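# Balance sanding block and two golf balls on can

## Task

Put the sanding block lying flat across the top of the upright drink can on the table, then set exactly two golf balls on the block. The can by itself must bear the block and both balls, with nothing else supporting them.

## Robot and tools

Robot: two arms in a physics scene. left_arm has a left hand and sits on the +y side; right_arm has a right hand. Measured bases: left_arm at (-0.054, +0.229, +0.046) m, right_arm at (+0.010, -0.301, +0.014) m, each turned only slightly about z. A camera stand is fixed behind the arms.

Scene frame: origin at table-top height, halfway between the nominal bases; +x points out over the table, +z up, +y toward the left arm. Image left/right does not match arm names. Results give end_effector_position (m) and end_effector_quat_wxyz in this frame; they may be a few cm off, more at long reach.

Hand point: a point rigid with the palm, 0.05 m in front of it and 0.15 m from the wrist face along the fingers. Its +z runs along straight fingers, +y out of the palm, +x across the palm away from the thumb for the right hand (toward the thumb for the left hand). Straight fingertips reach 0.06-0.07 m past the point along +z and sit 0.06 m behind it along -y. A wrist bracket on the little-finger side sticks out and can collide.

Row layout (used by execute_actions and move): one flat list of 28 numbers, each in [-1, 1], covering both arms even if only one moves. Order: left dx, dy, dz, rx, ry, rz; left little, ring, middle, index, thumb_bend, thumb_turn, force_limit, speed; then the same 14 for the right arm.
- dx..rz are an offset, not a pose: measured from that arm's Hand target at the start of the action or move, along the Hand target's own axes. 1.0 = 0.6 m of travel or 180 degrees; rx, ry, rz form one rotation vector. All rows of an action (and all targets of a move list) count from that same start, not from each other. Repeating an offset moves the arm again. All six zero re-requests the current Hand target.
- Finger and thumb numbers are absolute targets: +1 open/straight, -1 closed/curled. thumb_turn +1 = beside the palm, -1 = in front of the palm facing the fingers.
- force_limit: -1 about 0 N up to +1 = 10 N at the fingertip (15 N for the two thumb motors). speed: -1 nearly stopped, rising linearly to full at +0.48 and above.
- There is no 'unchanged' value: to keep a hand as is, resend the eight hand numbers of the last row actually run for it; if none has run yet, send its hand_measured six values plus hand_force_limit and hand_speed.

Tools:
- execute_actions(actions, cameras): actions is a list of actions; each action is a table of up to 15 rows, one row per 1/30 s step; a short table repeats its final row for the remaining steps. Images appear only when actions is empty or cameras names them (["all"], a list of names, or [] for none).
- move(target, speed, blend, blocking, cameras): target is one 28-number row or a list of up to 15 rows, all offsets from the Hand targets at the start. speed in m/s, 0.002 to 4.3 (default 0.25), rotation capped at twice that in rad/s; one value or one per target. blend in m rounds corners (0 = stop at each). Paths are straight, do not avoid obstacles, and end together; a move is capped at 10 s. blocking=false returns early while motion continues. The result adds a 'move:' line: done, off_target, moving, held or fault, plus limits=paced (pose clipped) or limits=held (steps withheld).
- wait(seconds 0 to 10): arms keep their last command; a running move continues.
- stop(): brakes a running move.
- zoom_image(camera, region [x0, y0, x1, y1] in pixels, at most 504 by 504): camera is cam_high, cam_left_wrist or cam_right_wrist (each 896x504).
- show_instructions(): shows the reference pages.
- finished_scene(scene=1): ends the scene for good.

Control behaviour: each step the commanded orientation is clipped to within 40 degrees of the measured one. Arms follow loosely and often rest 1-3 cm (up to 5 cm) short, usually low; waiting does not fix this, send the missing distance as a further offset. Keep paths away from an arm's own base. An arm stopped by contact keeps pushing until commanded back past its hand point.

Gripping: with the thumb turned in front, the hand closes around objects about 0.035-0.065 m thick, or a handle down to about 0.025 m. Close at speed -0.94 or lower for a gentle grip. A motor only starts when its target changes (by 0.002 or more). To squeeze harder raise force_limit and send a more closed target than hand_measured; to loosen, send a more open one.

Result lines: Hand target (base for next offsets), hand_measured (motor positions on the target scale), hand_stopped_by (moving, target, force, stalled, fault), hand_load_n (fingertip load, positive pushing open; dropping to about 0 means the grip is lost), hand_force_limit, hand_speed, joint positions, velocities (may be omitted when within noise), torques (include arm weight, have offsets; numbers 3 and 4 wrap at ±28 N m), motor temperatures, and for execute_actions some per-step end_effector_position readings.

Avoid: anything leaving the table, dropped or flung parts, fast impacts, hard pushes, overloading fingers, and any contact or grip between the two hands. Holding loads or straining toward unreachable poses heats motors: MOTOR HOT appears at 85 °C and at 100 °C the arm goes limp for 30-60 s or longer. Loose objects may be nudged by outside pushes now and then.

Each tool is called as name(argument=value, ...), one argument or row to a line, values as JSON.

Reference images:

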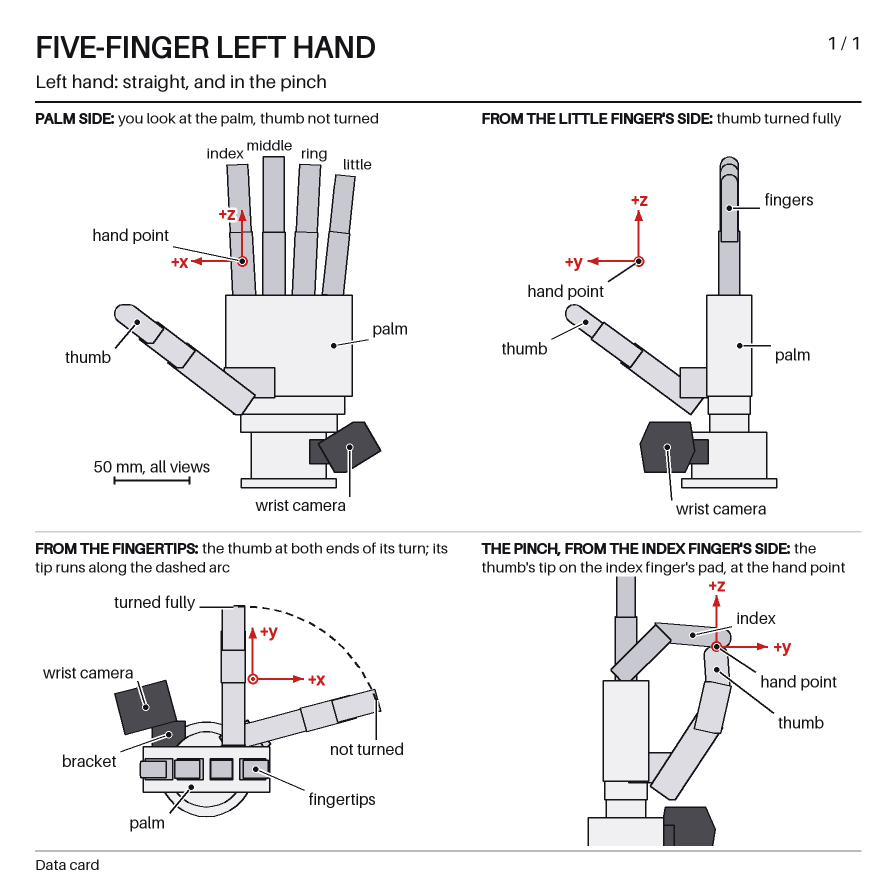

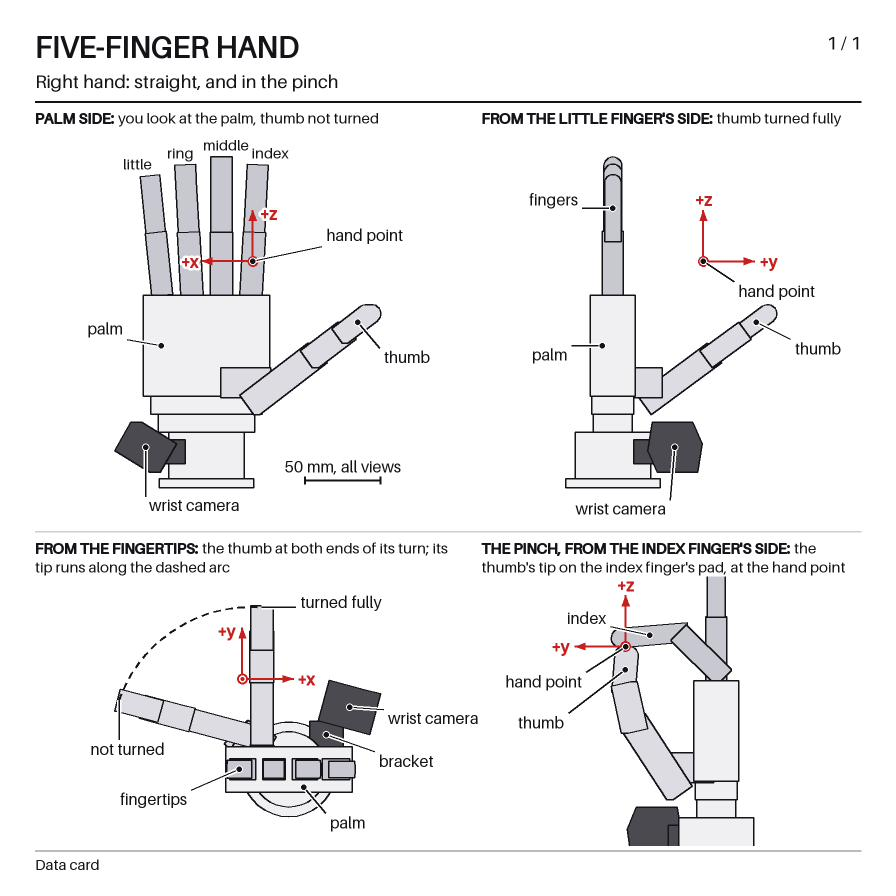

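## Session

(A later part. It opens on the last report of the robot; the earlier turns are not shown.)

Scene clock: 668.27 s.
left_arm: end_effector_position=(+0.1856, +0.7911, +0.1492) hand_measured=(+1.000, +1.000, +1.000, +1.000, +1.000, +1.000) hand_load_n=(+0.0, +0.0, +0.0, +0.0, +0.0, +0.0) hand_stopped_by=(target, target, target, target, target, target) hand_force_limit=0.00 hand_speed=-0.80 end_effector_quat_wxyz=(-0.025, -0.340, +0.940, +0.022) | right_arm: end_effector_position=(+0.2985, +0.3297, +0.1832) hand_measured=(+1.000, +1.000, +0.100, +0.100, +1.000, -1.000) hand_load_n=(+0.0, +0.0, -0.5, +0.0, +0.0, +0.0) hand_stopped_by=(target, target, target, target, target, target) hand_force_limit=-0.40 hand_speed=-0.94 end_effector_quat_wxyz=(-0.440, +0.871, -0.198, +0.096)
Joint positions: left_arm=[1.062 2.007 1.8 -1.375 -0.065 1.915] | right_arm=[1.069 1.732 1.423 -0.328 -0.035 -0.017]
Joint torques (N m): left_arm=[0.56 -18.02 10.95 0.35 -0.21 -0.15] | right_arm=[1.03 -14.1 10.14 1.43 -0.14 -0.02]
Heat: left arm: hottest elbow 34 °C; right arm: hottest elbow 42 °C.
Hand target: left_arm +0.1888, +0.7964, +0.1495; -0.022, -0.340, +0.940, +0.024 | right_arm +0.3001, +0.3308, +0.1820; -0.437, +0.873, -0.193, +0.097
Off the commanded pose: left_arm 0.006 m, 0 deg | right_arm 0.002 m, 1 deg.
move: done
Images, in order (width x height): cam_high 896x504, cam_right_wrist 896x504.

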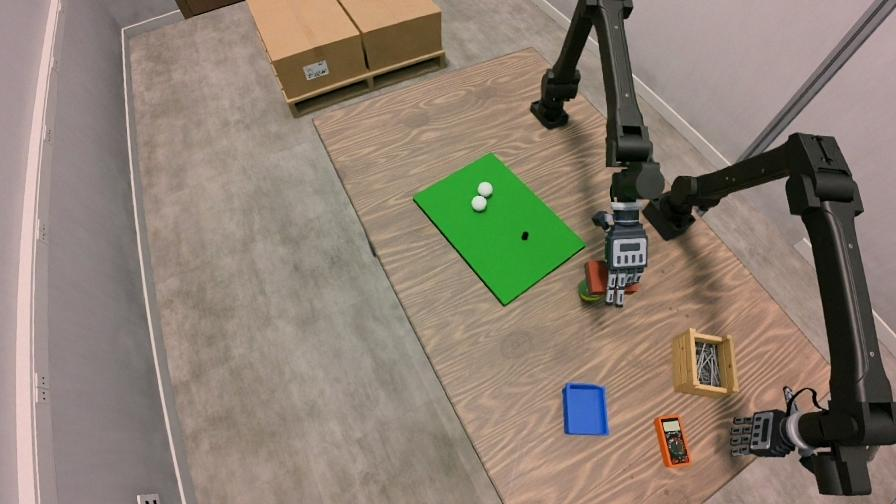

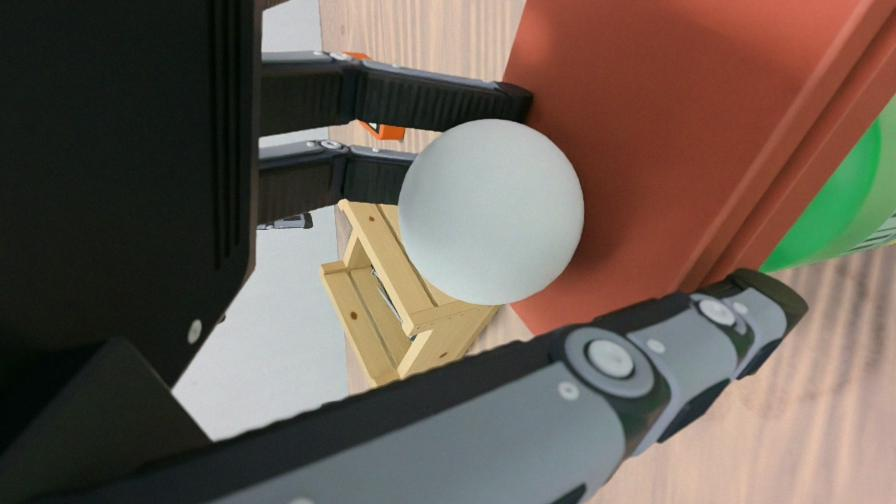

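move(
  target=[0,0,0,0,0,0,1,1,1,1,1,1,0,-0.8,0,0,0,0,0,0,1,1,-0.5,-0.5,1,-1,-0.5,-0.94],
  speed=0.04,
  cameras=["cam_high","cam_right_wrist"],
)

zoom_image(
  camera="cam_high",
  region=[560, 210, 660, 310],
)

Scene clock: 682.33 s.
left_arm: end_effector_position=(+0.1856, +0.7911, +0.1492) hand_measured=(+1.000, +1.000, +1.000, +1.000, +1.000, +1.000) hand_load_n=(+0.0, +0.0, +0.0, +0.0, +0.0, +0.0) hand_stopped_by=(target, target, target, target, target, target) hand_force_limit=0.00 hand_speed=-0.80 end_effector_quat_wxyz=(-0.025, -0.340, +0.940, +0.022) | right_arm: end_effector_position=(+0.2985, +0.3297, +0.1832) hand_measured=(+1.000, +1.000, -0.254, -0.260, +1.000, -1.000) hand_load_n=(+0.0, +0.0, +2.0, +2.5, +1.0, +0.5) hand_stopped_by=(target, target, force, force, target, target) hand_force_limit=-0.50 hand_speed=-0.94 end_effector_quat_wxyz=(-0.440, +0.871, -0.198, +0.096)
Joint positions: left_arm=[1.062 2.007 1.8 -1.375 -0.065 1.915] | right_arm=[1.069 1.732 1.423 -0.328 -0.035 -0.017]
Joint torques (N m): left_arm=[0.73 -18.2 11.03 0.49 -0.27 -0.16] | right_arm=[0.97 -14.04 10.1 1.47 -0.15 -0.03]
Heat: left arm: hottest elbow 34 °C; right arm: hottest elbow 43 °C.
Hand target: left_arm +0.1888, +0.7964, +0.1495; -0.022, -0.340, +0.940, +0.024 | right_arm +0.3001, +0.3308, +0.1820; -0.437, +0.873, -0.193, +0.097
Off the commanded pose: left_arm 0.006 m, 0 deg | right_arm 0.002 m, 1 deg.
move: done
Images, in order (width x height): cam_high 896x504, cam_right_wrist 896x504.

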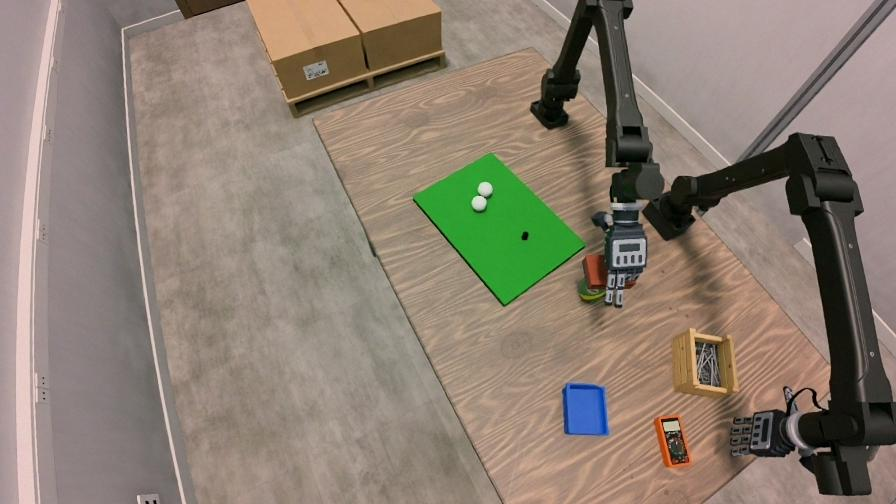

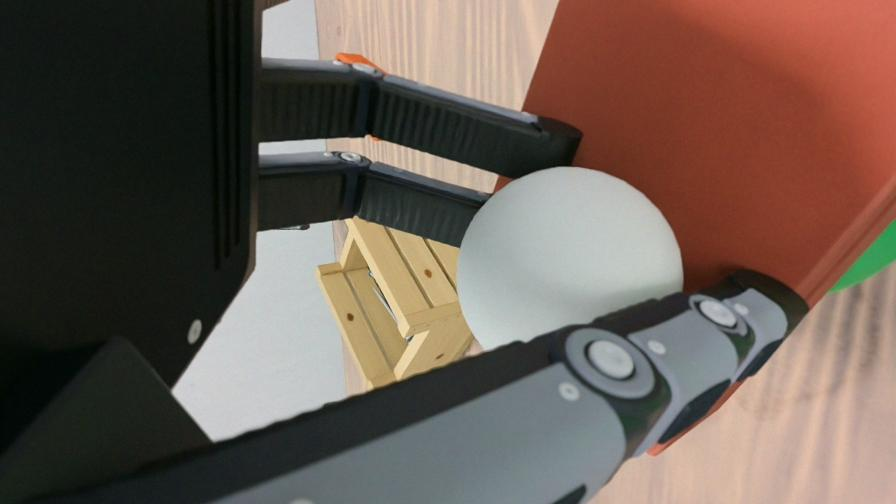

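Scaled by 5.040 from the camera's 896x504 image, which has a finer 1280x720 frame.

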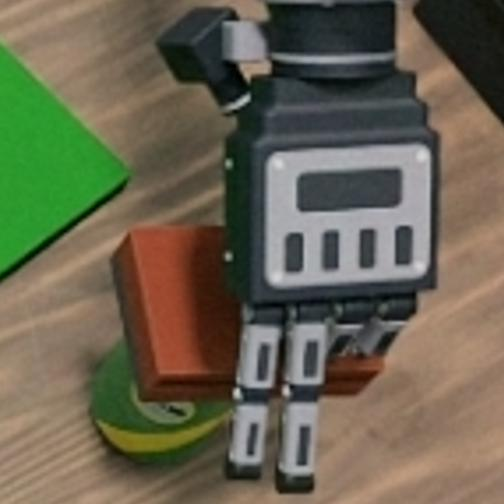

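move(
  target=[0,0,0,0,0,0,1,1,1,1,1,1,0,-0.8,0,0,0,0,0,0,1,1,-0.1,-0.1,1,-1,-0.5,-0.94],
  speed=0.04,
  cameras=["cam_high","cam_right_wrist"],
)

zoom_image(
  camera="cam_high",
  region=[560, 210, 660, 310],
)

Scene clock: 691.27 s.
left_arm: end_effector_position=(+0.1856, +0.7911, +0.1492) hand_measured=(+1.000, +1.000, +1.000, +1.000, +1.000, +1.000) hand_load_n=(+0.0, +0.0, +0.0, +0.0, +0.0, +0.0) hand_stopped_by=(target, target, target, target, target, target) hand_force_limit=0.00 hand_speed=-0.80 end_effector_quat_wxyz=(-0.025, -0.340, +0.940, +0.022) | right_arm: end_effector_position=(+0.2985, +0.3297, +0.1832) hand_measured=(+1.000, +1.000, -0.100, -0.100, +1.000, -1.000) hand_load_n=(+0.0, +0.0, +0.0, +0.0, +0.0, +0.0) hand_stopped_by=(target, target, target, target, target, target) hand_force_limit=-0.50 hand_speed=-0.94 end_effector_quat_wxyz=(-0.440, +0.871, -0.198, +0.096)
Joint positions: left_arm=[1.062 2.007 1.8 -1.375 -0.065 1.915] | right_arm=[1.069 1.732 1.423 -0.328 -0.035 -0.017]
Joint torques (N m): left_arm=[0.44 -17.85 10.92 0.4 -0.24 -0.17] | right_arm=[1.03 -13.92 10.1 1.44 -0.15 -0.02]
Heat: left arm: hottest elbow 34 °C; right arm: hottest elbow 43 °C.
Hand target: left_arm +0.1888, +0.7964, +0.1495; -0.022, -0.340, +0.940, +0.024 | right_arm +0.3001, +0.3308, +0.1820; -0.437, +0.873, -0.193, +0.097
Off the commanded pose: left_arm 0.006 m, 0 deg | right_arm 0.002 m, 1 deg.
move: done
Images, in order (width x height): cam_high 896x504, cam_right_wrist 896x504.

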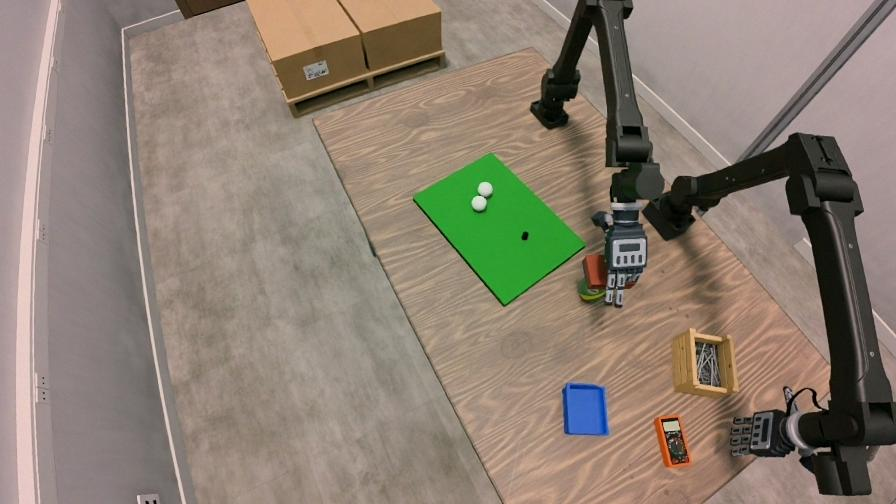

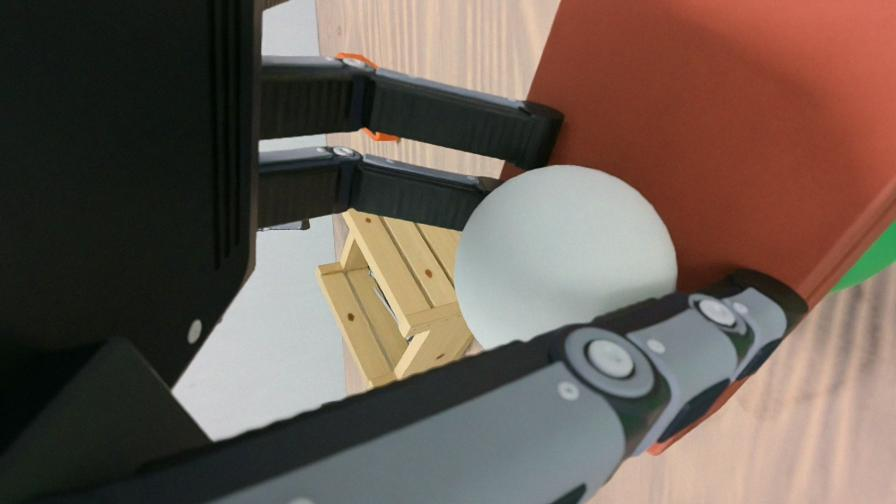

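Scaled by 5.040 from the camera's 896x504 image, which has a finer 1280x720 frame.

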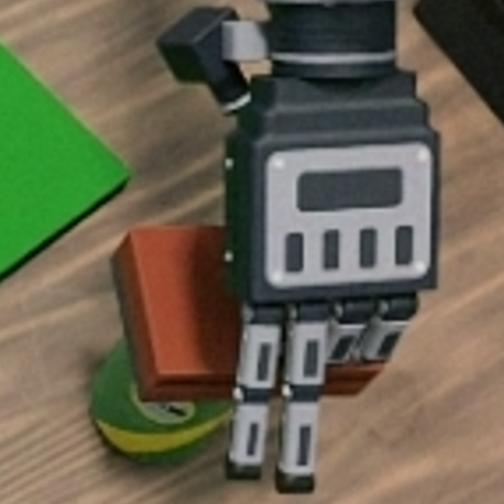

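move(
  target=[0,0,0,0,0,0,1,1,1,1,1,1,0,-0.8,0,-0.019,-0.008,0,0,0,1,1,-0.1,-0.1,1,-1,-0.5,-0.94],
  speed=0.04,
  cameras=["cam_right_wrist"],
)

Scene clock: 701.90 s.
left_arm: end_effector_position=(+0.1856, +0.7911, +0.1492) hand_measured=(+1.000, +1.000, +1.000, +1.000, +1.000, +1.000) hand_load_n=(-0.5, +0.0, +0.0, +0.0, +0.0, +0.0) hand_stopped_by=(target, target, target, target, target, target) hand_force_limit=0.00 hand_speed=-0.80 end_effector_quat_wxyz=(-0.025, -0.340, +0.940, +0.022) | right_arm: end_effector_position=(+0.2973, +0.3274, +0.1821) hand_measured=(+1.000, +1.000, -0.100, -0.100, +1.000, -1.000) hand_load_n=(+0.0, +0.0, +0.5, +0.0, +0.0, +0.0) hand_stopped_by=(target, target, target, target, target, target) hand_force_limit=-0.50 hand_speed=-0.94 end_effector_quat_wxyz=(-0.434, +0.874, -0.199, +0.094)
Joint positions: left_arm=[1.062 2.007 1.8 -1.375 -0.065 1.915] | right_arm=[1.069 1.732 1.427 -0.347 -0.035 -0.017]
Joint torques (N m): left_arm=[0.32 -18.08 10.89 0.65 -0.28 -0.14] | right_arm=[1.08 -14.1 11.84 1.06 -0.13 -0.01]
Heat: left arm: hottest elbow 34 °C; right arm: hottest elbow 43 °C.
Hand target: left_arm +0.1888, +0.7964, +0.1495; -0.022, -0.340, +0.940, +0.024 | right_arm +0.3014, +0.3335, +0.1941; -0.437, +0.873, -0.193, +0.097
Off the commanded pose: left_arm 0.006 m, 0 deg | right_arm 0.014 m, 1 deg.
move: off_target (right_arm)
Images, in order (width x height): cam_right_wrist 896x504.

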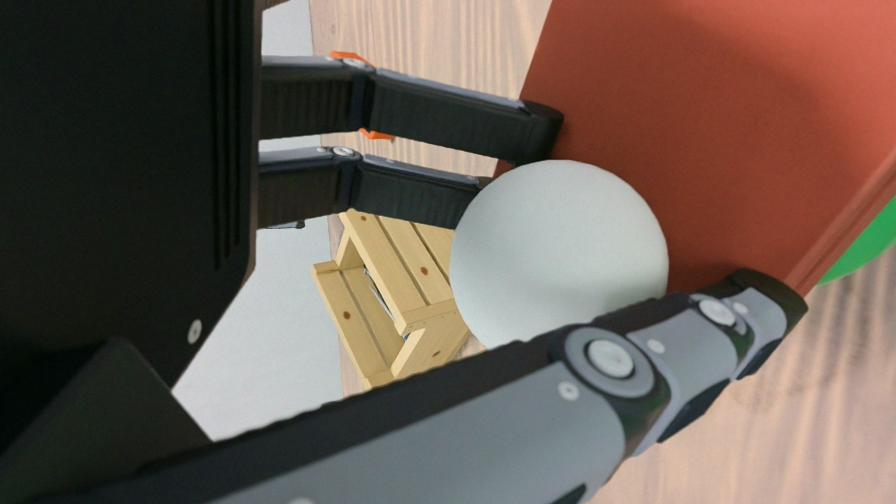

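move(
  target=[0,0,0,0,0,0,1,1,1,1,1,1,0,-0.8,0,-0.026,-0.007,0,0,0,1,1,-0.1,-0.1,1,-1,-0.5,-0.94],
  speed=0.04,
  cameras=["cam_right_wrist"],
)

Scene clock: 705.10 s.
left_arm: end_effector_position=(+0.1856, +0.7911, +0.1492) hand_measured=(+1.000, +1.000, +1.000, +1.000, +1.000, +1.000) hand_load_n=(+0.0, +0.0, +0.0, +0.0, +0.0, +0.0) hand_stopped_by=(target, target, target, target, target, target) hand_force_limit=0.00 hand_speed=-0.80 end_effector_quat_wxyz=(-0.025, -0.340, +0.940, +0.022) | right_arm: end_effector_position=(+0.2959, +0.3247, +0.1867) hand_measured=(+1.000, +1.000, -0.100, -0.100, +1.000, -1.000) hand_load_n=(+0.0, +0.0, +0.0, +0.0, +0.0, +0.0) hand_stopped_by=(target, target, target, target, target, target) hand_force_limit=-0.50 hand_speed=-0.94 end_effector_quat_wxyz=(-0.422, +0.880, -0.200, +0.091)
Joint positions: left_arm=[1.062 2.007 1.8 -1.375 -0.065 1.915] | right_arm=[1.069 1.732 1.453 -0.4 -0.035 -0.017]
Joint torques (N m): left_arm=[0.32 -18.14 10.97 0.49 -0.25 -0.14] | right_arm=[0.97 -14.04 13.29 1.32 -0.11 -0.02]
Heat: left arm: hottest elbow 34 °C; right arm: hottest elbow 43 °C.
Hand target: left_arm +0.1888, +0.7964, +0.1495; -0.022, -0.340, +0.940, +0.024 | right_arm +0.3039, +0.3390, +0.2090; -0.437, +0.873, -0.193, +0.097
Off the commanded pose: left_arm 0.006 m, 0 deg | right_arm 0.028 m, 2 deg.
move: off_target (right_arm)
Images, in order (width x height): cam_right_wrist 896x504.

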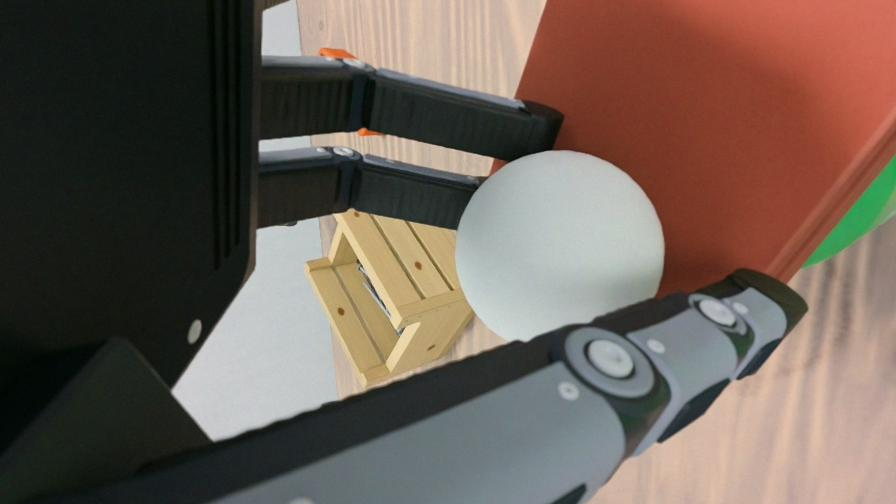

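move(
  target=[0,0,0,0,0,0,1,1,1,1,1,1,0,-0.8,0,-0.022,-0.004,0,0,0,1,1,-0.1,-0.1,1,-1,-0.5,-0.94],
  speed=0.04,
  cameras=["cam_right_wrist"],
)

Scene clock: 708.27 s.
left_arm: end_effector_position=(+0.1856, +0.7911, +0.1492) hand_measured=(+1.000, +1.000, +1.000, +1.000, +1.000, +1.000) hand_load_n=(+0.0, +0.0, +0.0, +0.0, +0.0, +0.0) hand_stopped_by=(target, target, target, target, target, target) hand_force_limit=0.00 hand_speed=-0.80 end_effector_quat_wxyz=(-0.025, -0.340, +0.940, +0.022) | right_arm: end_effector_position=(+0.2988, +0.3302, +0.2047) hand_measured=(+1.000, +1.000, -0.100, -0.100, +1.000, -1.000) hand_load_n=(+0.0, +0.0, +0.0, +0.0, +0.5, +0.0) hand_stopped_by=(target, target, target, target, target, target) hand_force_limit=-0.50 hand_speed=-0.94 end_effector_quat_wxyz=(-0.426, +0.878, -0.200, +0.092)
Joint positions: left_arm=[1.062 2.007 1.8 -1.375 -0.065 1.915] | right_arm=[1.069 1.732 1.497 -0.435 -0.035 -0.017]
Joint torques (N m): left_arm=[0.79 -18.02 10.86 0.5 -0.27 -0.17] | right_arm=[1.32 -13.45 13.41 1.44 -0.11 -0.01]
Motor temperatures (°C): left_arm=[24 30 34 24 25 24] | right_arm=[26 28 44 25 24 24]
Heat: left arm: hottest elbow 34 °C; right arm: hottest elbow 44 °C.
Hand target: left_arm +0.1888, +0.7964, +0.1495; -0.022, -0.340, +0.940, +0.024 | right_arm +0.3064, +0.3444, +0.2210; -0.437, +0.873, -0.193, +0.097
Off the commanded pose: left_arm 0.006 m, 0 deg | right_arm 0.023 m, 2 deg.
move: off_target (right_arm)
Images, in order (width x height): cam_right_wrist 896x504.

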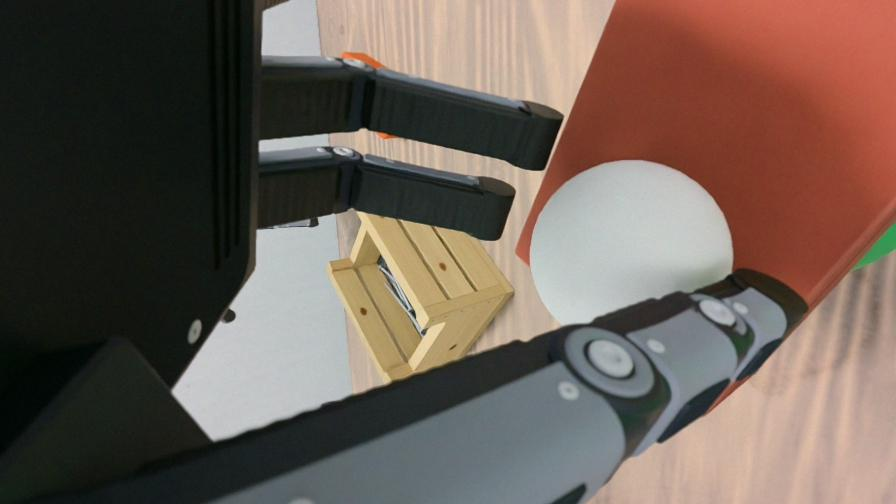

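move(
  target=[0,0,0,0,0,0,1,1,1,1,1,1,0,-0.8,0,-0.025,-0.0227,0,0,0,1,1,-0.1,-0.1,1,-1,-0.5,-0.94],
  speed=0.05,
  cameras=["cam_right_wrist"],
)

Scene clock: 713.03 s.
left_arm: end_effector_position=(+0.1856, +0.7911, +0.1492) hand_measured=(+1.000, +1.000, +1.000, +1.000, +1.000, +1.000) hand_load_n=(+0.0, +0.0, +0.0, +0.0, +0.0, +0.0) hand_stopped_by=(target, target, target, target, target, target) hand_force_limit=0.00 hand_speed=-0.80 end_effector_quat_wxyz=(-0.025, -0.340, +0.940, +0.022) | right_arm: end_effector_position=(+0.2985, +0.3297, +0.2144) hand_measured=(+1.000, +1.000, -0.100, -0.100, +1.000, -1.000) hand_load_n=(+0.0, +0.0, +0.0, +0.0, +0.0, +0.0) hand_stopped_by=(target, target, target, target, target, target) hand_force_limit=-0.50 hand_speed=-0.94 end_effector_quat_wxyz=(-0.419, +0.881, -0.200, +0.090)
Joint positions: left_arm=[1.062 2.007 1.8 -1.375 -0.065 1.915] | right_arm=[1.069 1.732 1.53 -0.484 -0.035 -0.017]
Joint torques (N m): left_arm=[0.5 -18.2 10.85 0.43 -0.24 -0.15] | right_arm=[1.14 -14.62 13.5 1.37 -0.1 -0.01]
Heat: left arm: hottest elbow 34 °C; right arm: hottest elbow 45 °C.
Hand target: left_arm +0.1888, +0.7964, +0.1495; -0.022, -0.340, +0.940, +0.024 | right_arm +0.3056, +0.3427, +0.2412; -0.437, +0.873, -0.193, +0.097
Off the commanded pose: left_arm 0.006 m, 0 deg | right_arm 0.031 m, 2 deg.
move: off_target (right_arm)
Images, in order (width x height): cam_right_wrist 896x504.

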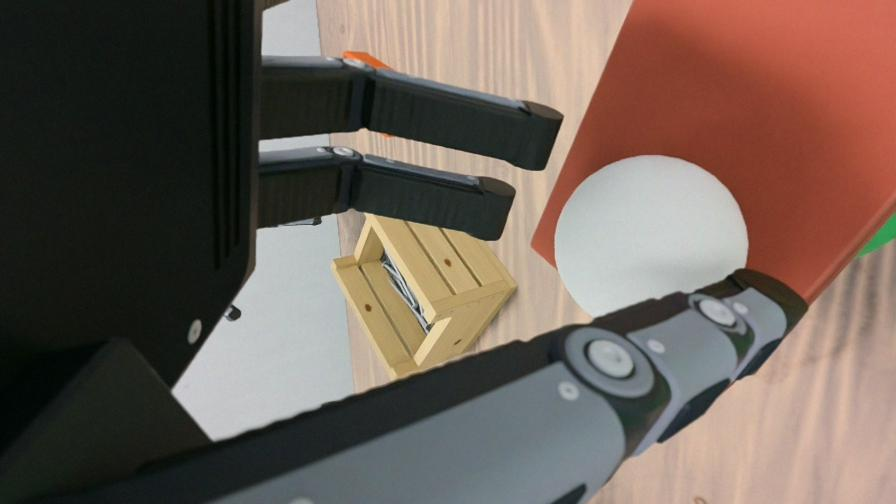

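move(
  target=[0,0,0,0,0,0,1,1,1,1,1,1,0,-0.8,0,-0.138,-0.093,0,0,0,1,1,-0.1,-0.1,1,-1,-0.5,-0.94],
  speed=0.08,
  cameras=["cam_right_wrist","cam_high"],
)

zoom_image(
  camera="cam_high",
  region=[560, 210, 660, 310],
)

Scene clock: 717.03 s.
left_arm: end_effector_position=(+0.1856, +0.7911, +0.1492) hand_measured=(+1.000, +1.000, +1.000, +1.000, +1.000, +1.000) hand_load_n=(+0.0, +0.0, +0.0, +0.0, -0.5, +0.0) hand_stopped_by=(target, target, target, target, target, target) hand_force_limit=0.00 hand_speed=-0.80 end_effector_quat_wxyz=(-0.025, -0.340, +0.940, +0.022) | right_arm: end_effector_position=(+0.3027, +0.3376, +0.3203) hand_measured=(+1.000, +1.000, -0.100, -0.100, +1.000, -1.000) hand_load_n=(+0.0, +0.0, +0.0, +0.0, +0.0, +0.0) hand_stopped_by=(target, target, target, target, target, target) hand_force_limit=-0.50 hand_speed=-0.94 end_effector_quat_wxyz=(-0.424, +0.879, -0.200, +0.091)
Joint positions: left_arm=[1.062 2.007 1.8 -1.375 -0.065 1.915] | right_arm=[1.069 1.732 1.805 -0.748 -0.035 -0.017]
Joint torques (N m): left_arm=[0.44 -18.02 10.88 0.54 -0.23 -0.17] | right_arm=[1.26 -14.1 13.75 1.24 -0.1 0]
Heat: left arm: hottest elbow 34 °C; right arm: hottest elbow 45 °C.
Hand target: left_arm +0.1888, +0.7964, +0.1495; -0.022, -0.340, +0.940, +0.024 | right_arm +0.3077, +0.3473, +0.3409; -0.437, +0.873, -0.193, +0.097
Off the commanded pose: left_arm 0.006 m, 0 deg | right_arm 0.023 m, 2 deg.
move: off_target (right_arm)
Images, in order (width x height): cam_high 896x504, cam_right_wrist 896x504.

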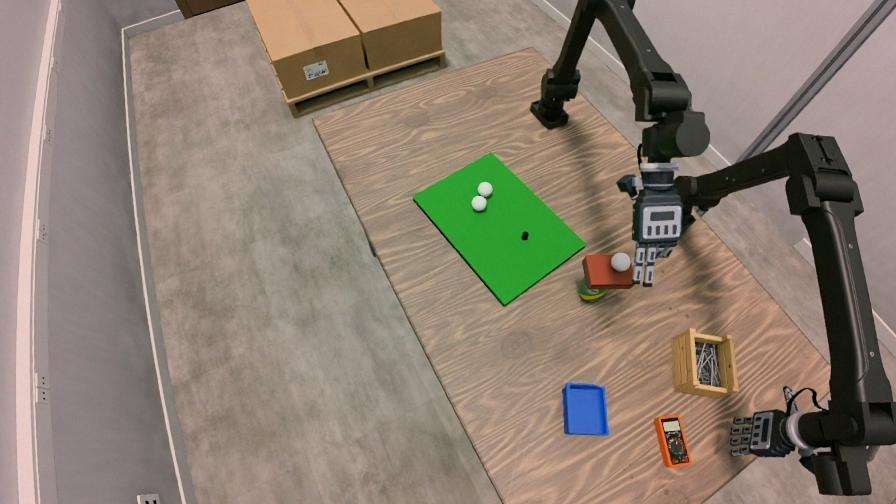

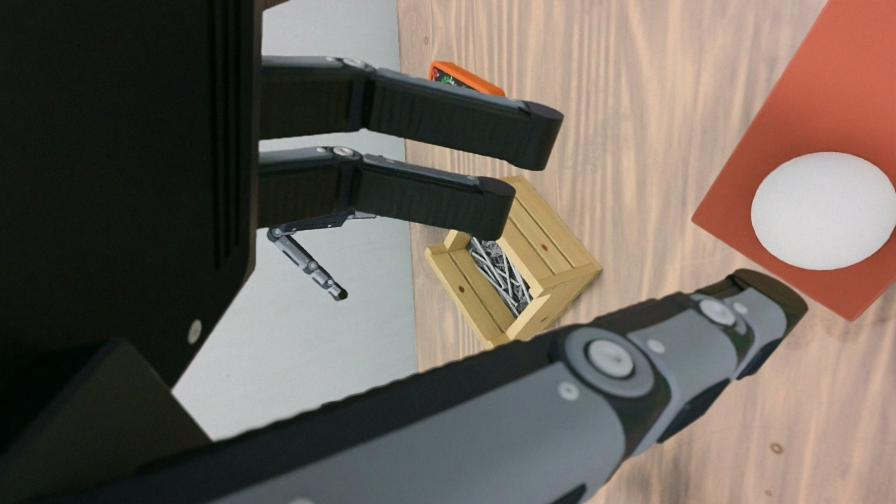

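Scaled by 5.040 from the camera's 896x504 image, which has a finer 1280x720 frame.

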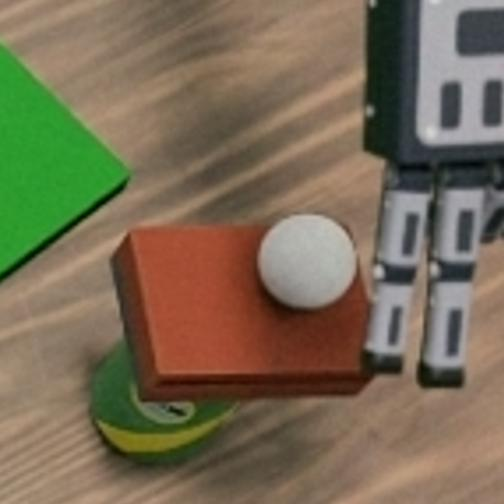

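move(
  target=[
    [0,0,0,0,0,0,1,1,1,1,1,1,0,-0.8,0.4782,0.5853,-0.3057,0,0.4222,0.3167,1,1,0.7,0.7,1,-1,-0.5,0.0],
    [0,0,0,0,0,0,1,1,1,1,1,1,0,-0.8,0.4782,0.6987,-0.2207,0,0.4222,0.3167,1,1,0.7,0.7,1,-1,-0.5,0.0],
  ],
  speed=[0.3,0.15],
  blend=[0.03,0],
  cameras=["cam_high","cam_right_wrist"],
)

zoom_image(
  camera="cam_high",
  region=[445, 145, 525, 225],
)

zoom_image(
  camera="cam_high",
  region=[560, 210, 660, 310],
)

Scene clock: 741.40 s.
left_arm: end_effector_position=(+0.1856, +0.7911, +0.1492) hand_measured=(+1.000, +1.000, +1.000, +1.000, +1.000, +1.000) hand_load_n=(+0.0, +0.0, +0.0, +0.0, +0.0, +0.0) hand_stopped_by=(target, target, target, target, target, target) hand_force_limit=0.00 hand_speed=-0.80 end_effector_quat_wxyz=(-0.025, -0.340, +0.940, +0.022) | right_arm: end_effector_position=(+0.4140, -0.0967, +0.0902) hand_measured=(+1.000, +1.000, +0.700, +0.700, +1.000, -1.000) hand_load_n=(+0.0, +0.0, +0.0, +0.0, +0.0, +0.0) hand_stopped_by=(target, target, target, target, target, target) hand_force_limit=-0.50 hand_speed=0.00 end_effector_quat_wxyz=(+0.224, -0.453, +0.771, -0.387)
Joint positions: left_arm=[1.062 2.007 1.8 -1.375 -0.065 1.915] | right_arm=[0.673 1.383 0.81 -0.557 0.846 1.001]
Joint torques (N m): left_arm=[0.38 -18.26 11 0.47 -0.22 -0.16] | right_arm=[0.5 -7.59 7.47 1.85 0.42 0.14]
Heat: left arm: hottest elbow 35 °C; right arm: hottest elbow 48 °C.
Hand target: left_arm +0.1888, +0.7964, +0.1495; -0.022, -0.340, +0.940, +0.024 | right_arm +0.4169, -0.0978, +0.0850; +0.224, -0.447, +0.774, -0.387
Off the commanded pose: left_arm 0.006 m, 0 deg | right_arm 0.006 m, 1 deg.
move: done
Images, in order (width x height): cam_high 896x504, cam_right_wrist 896x504.

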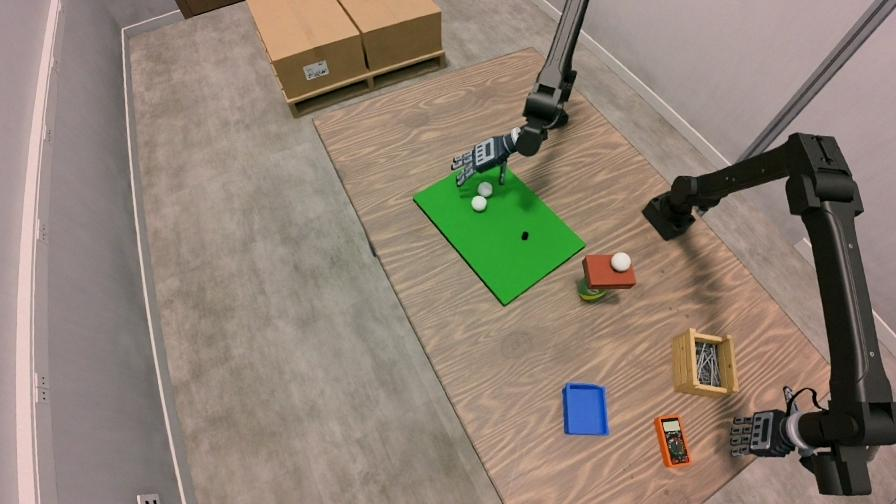

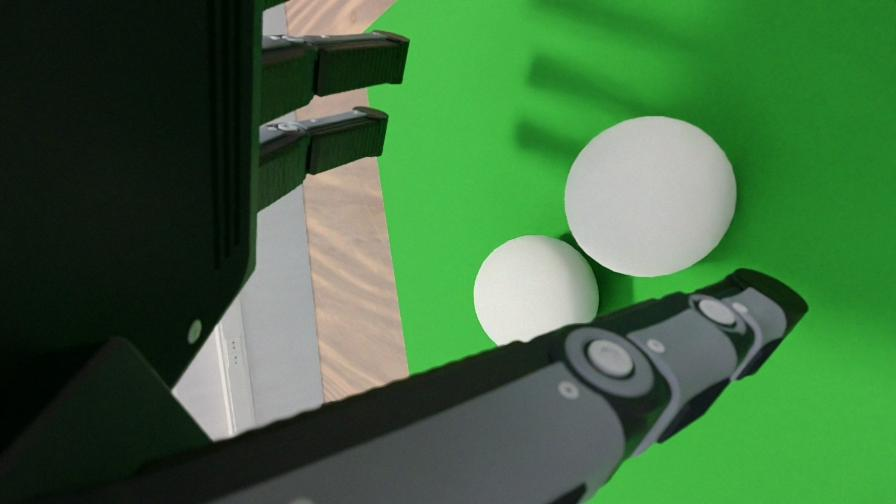

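Scaled by 6.300 from the camera's 896x504 image, which has a finer 1280x720 frame.

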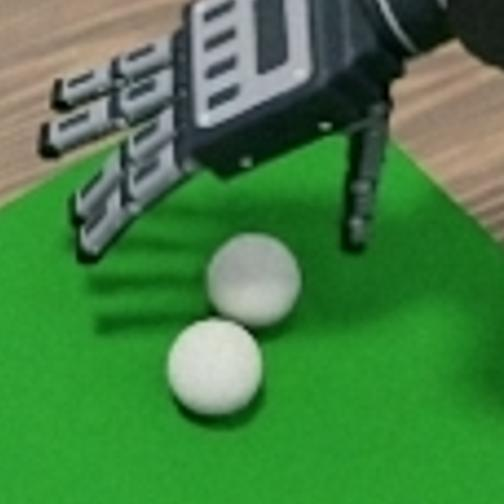

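Scaled by 5.040 from the camera's 896x504 image, which has a finer 1280x720 frame.

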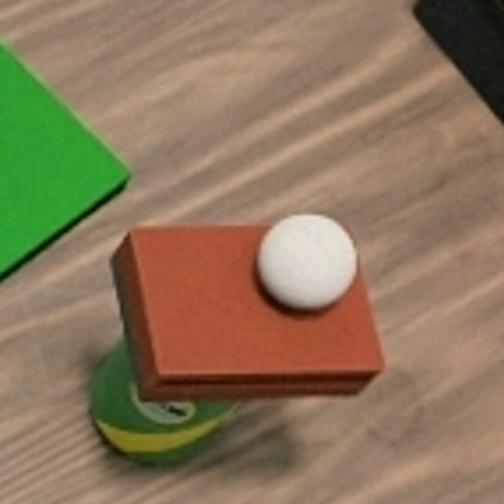

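move(
  target=[0,0,0,0,0,0,1,1,1,1,1,1,0,-0.8,0.01,0.0287,0.0257,0,0,0,1,1,0.7,0.7,1,-1,-0.5,0.0],
  speed=0.1,
  cameras=["cam_high","cam_right_wrist"],
)

zoom_image(
  camera="cam_high",
  region=[445, 145, 525, 225],
)

Scene clock: 748.80 s.
left_arm: end_effector_position=(+0.1856, +0.7911, +0.1492) hand_measured=(+1.000, +1.000, +1.000, +1.000, +1.000, +1.000) hand_load_n=(+0.0, +0.0, +0.0, +0.0, +0.0, +0.0) hand_stopped_by=(target, target, target, target, target, target) hand_force_limit=0.00 hand_speed=-0.80 end_effector_quat_wxyz=(-0.025, -0.340, +0.940, +0.022) | right_arm: end_effector_position=(+0.4143, -0.1012, +0.0691) hand_measured=(+1.000, +1.000, +0.700, +0.700, +1.000, -1.000) hand_load_n=(+0.0, -0.5, +0.0, +0.0, +0.0, +0.0) hand_stopped_by=(target, target, target, target, target, target) hand_force_limit=-0.50 hand_speed=0.00 end_effector_quat_wxyz=(+0.229, -0.446, +0.774, -0.386)
Joint positions: left_arm=[1.062 2.007 1.8 -1.375 -0.065 1.915] | right_arm=[0.664 1.41 0.766 -0.472 0.844 1.001]
Joint torques (N m): left_arm=[0.38 -18.14 10.88 0.58 -0.24 -0.18] | right_arm=[0.32 -7.24 7.08 1.83 0.32 0.02]
Heat: left arm: hottest elbow 35 °C; right arm: hottest elbow 46 °C.
Hand target: left_arm +0.1888, +0.7964, +0.1495; -0.022, -0.340, +0.940, +0.024 | right_arm +0.4156, -0.1041, +0.0619; +0.224, -0.447, +0.774, -0.387
Off the commanded pose: left_arm 0.006 m, 0 deg | right_arm 0.008 m, 1 deg.
move: done
Images, in order (width x height): cam_high 896x504, cam_right_wrist 896x504.

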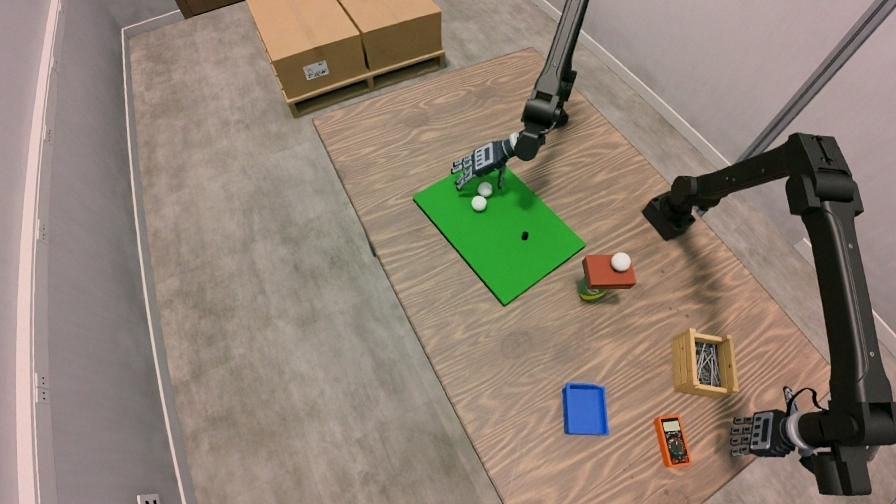

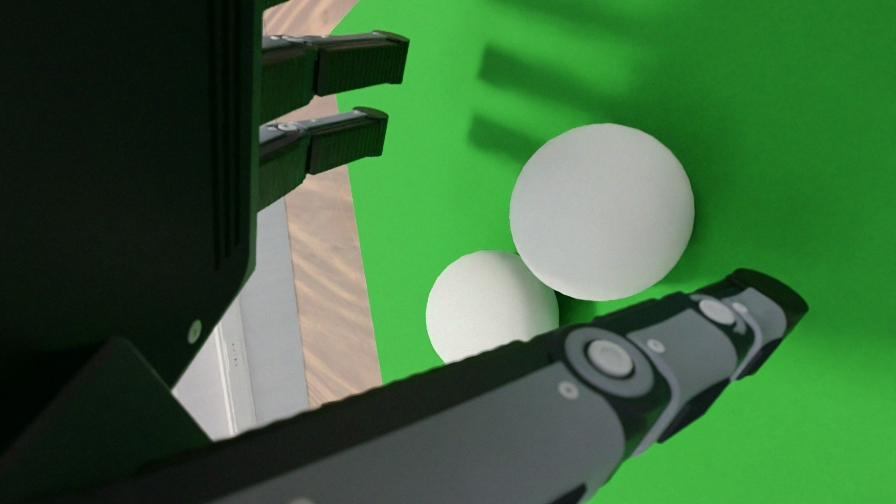

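Scaled by 6.300 from the camera's 896x504 image, which has a finer 1280x720 frame.

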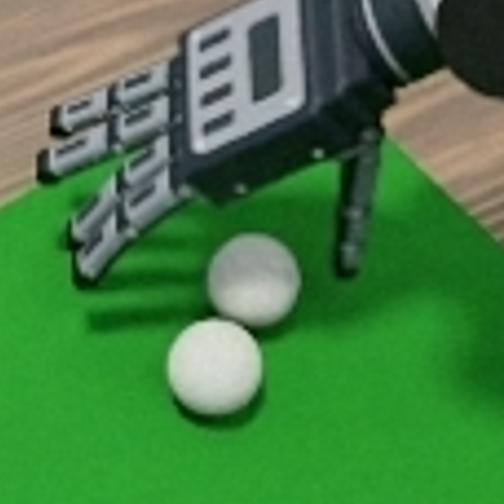

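move(
  target=[0,0,0,0,0,0,1,1,1,1,1,1,0,-0.8,0.01,0.028,0.021,0,0,0,1,1,0.7,0.7,1,-1,-0.5,0.0],
  speed=0.08,
  cameras=["cam_high","cam_right_wrist"],
)

zoom_image(
  camera="cam_high",
  region=[445, 145, 525, 225],
)

Scene clock: 753.43 s.
left_arm: end_effector_position=(+0.1856, +0.7911, +0.1492) hand_measured=(+1.000, +1.000, +1.000, +1.000, +1.000, +1.000) hand_load_n=(+0.0, +0.0, +0.0, +0.0, +0.0, +0.0) hand_stopped_by=(target, target, target, target, target, target) hand_force_limit=0.00 hand_speed=-0.80 end_effector_quat_wxyz=(-0.025, -0.340, +0.940, +0.022) | right_arm: end_effector_position=(+0.4119, -0.1058, +0.0484) hand_measured=(+1.000, +1.000, +0.700, +0.700, +1.000, -1.000) hand_load_n=(+0.0, +0.0, +0.0, +0.0, +0.0, +0.0) hand_stopped_by=(target, target, target, target, target, target) hand_force_limit=-0.50 hand_speed=0.00 end_effector_quat_wxyz=(+0.230, -0.445, +0.775, -0.386)
Joint positions: left_arm=[1.062 2.007 1.8 -1.375 -0.065 1.915] | right_arm=[0.658 1.439 0.725 -0.395 0.841 0.997]
Joint torques (N m): left_arm=[1.03 -17.85 10.96 0.46 -0.25 -0.18] | right_arm=[0.5 -7.47 6.71 1.65 0.32 -0.02]
Heat: left arm: hottest elbow 35 °C; right arm: hottest elbow 45 °C.
Hand target: left_arm +0.1888, +0.7964, +0.1495; -0.022, -0.340, +0.940, +0.024 | right_arm +0.4126, -0.1093, +0.0409; +0.224, -0.447, +0.775, -0.387
Off the commanded pose: left_arm 0.006 m, 0 deg | right_arm 0.008 m, 1 deg.
move: done
Images, in order (width x height): cam_high 896x504, cam_right_wrist 896x504.

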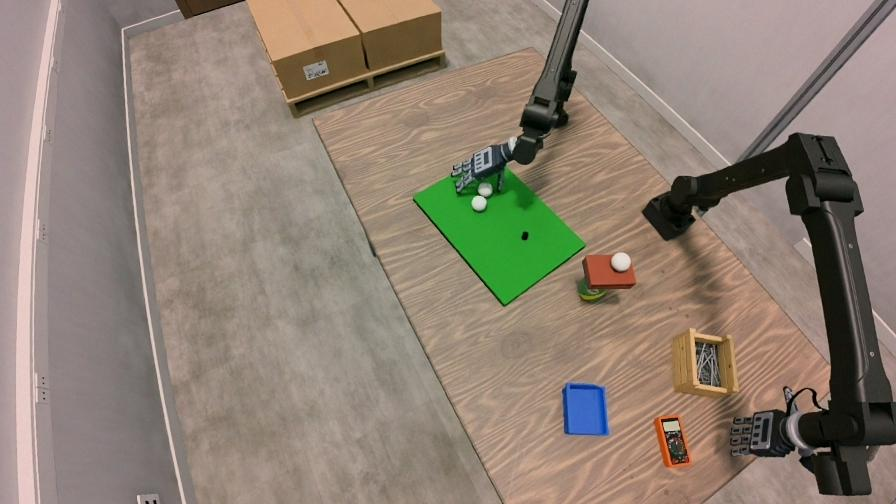

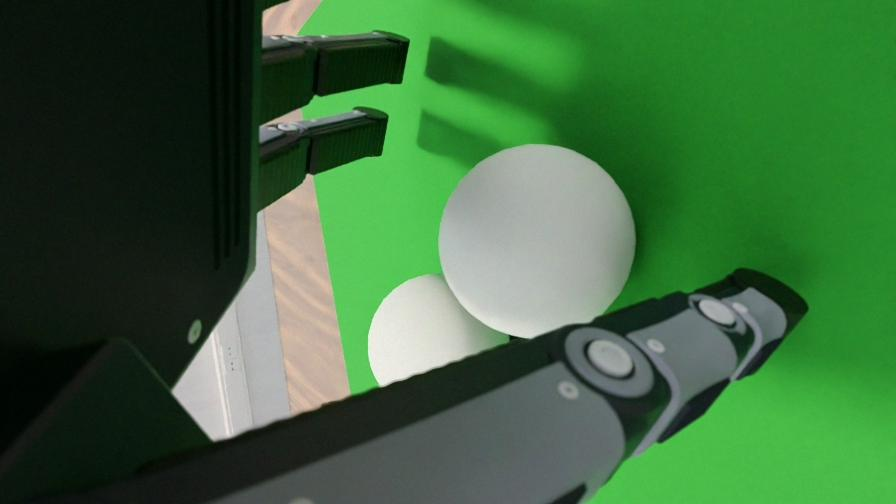

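Scaled by 6.300 from the camera's 896x504 image, which has a finer 1280x720 frame.

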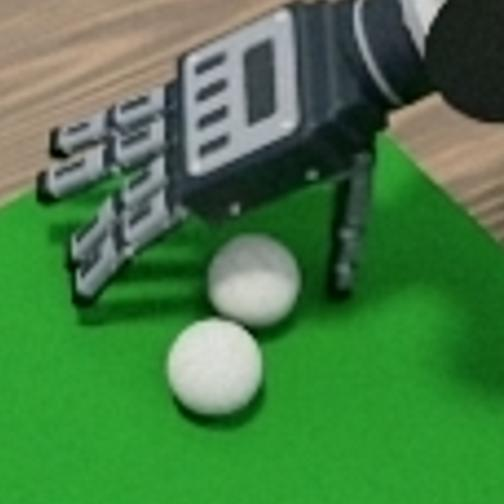

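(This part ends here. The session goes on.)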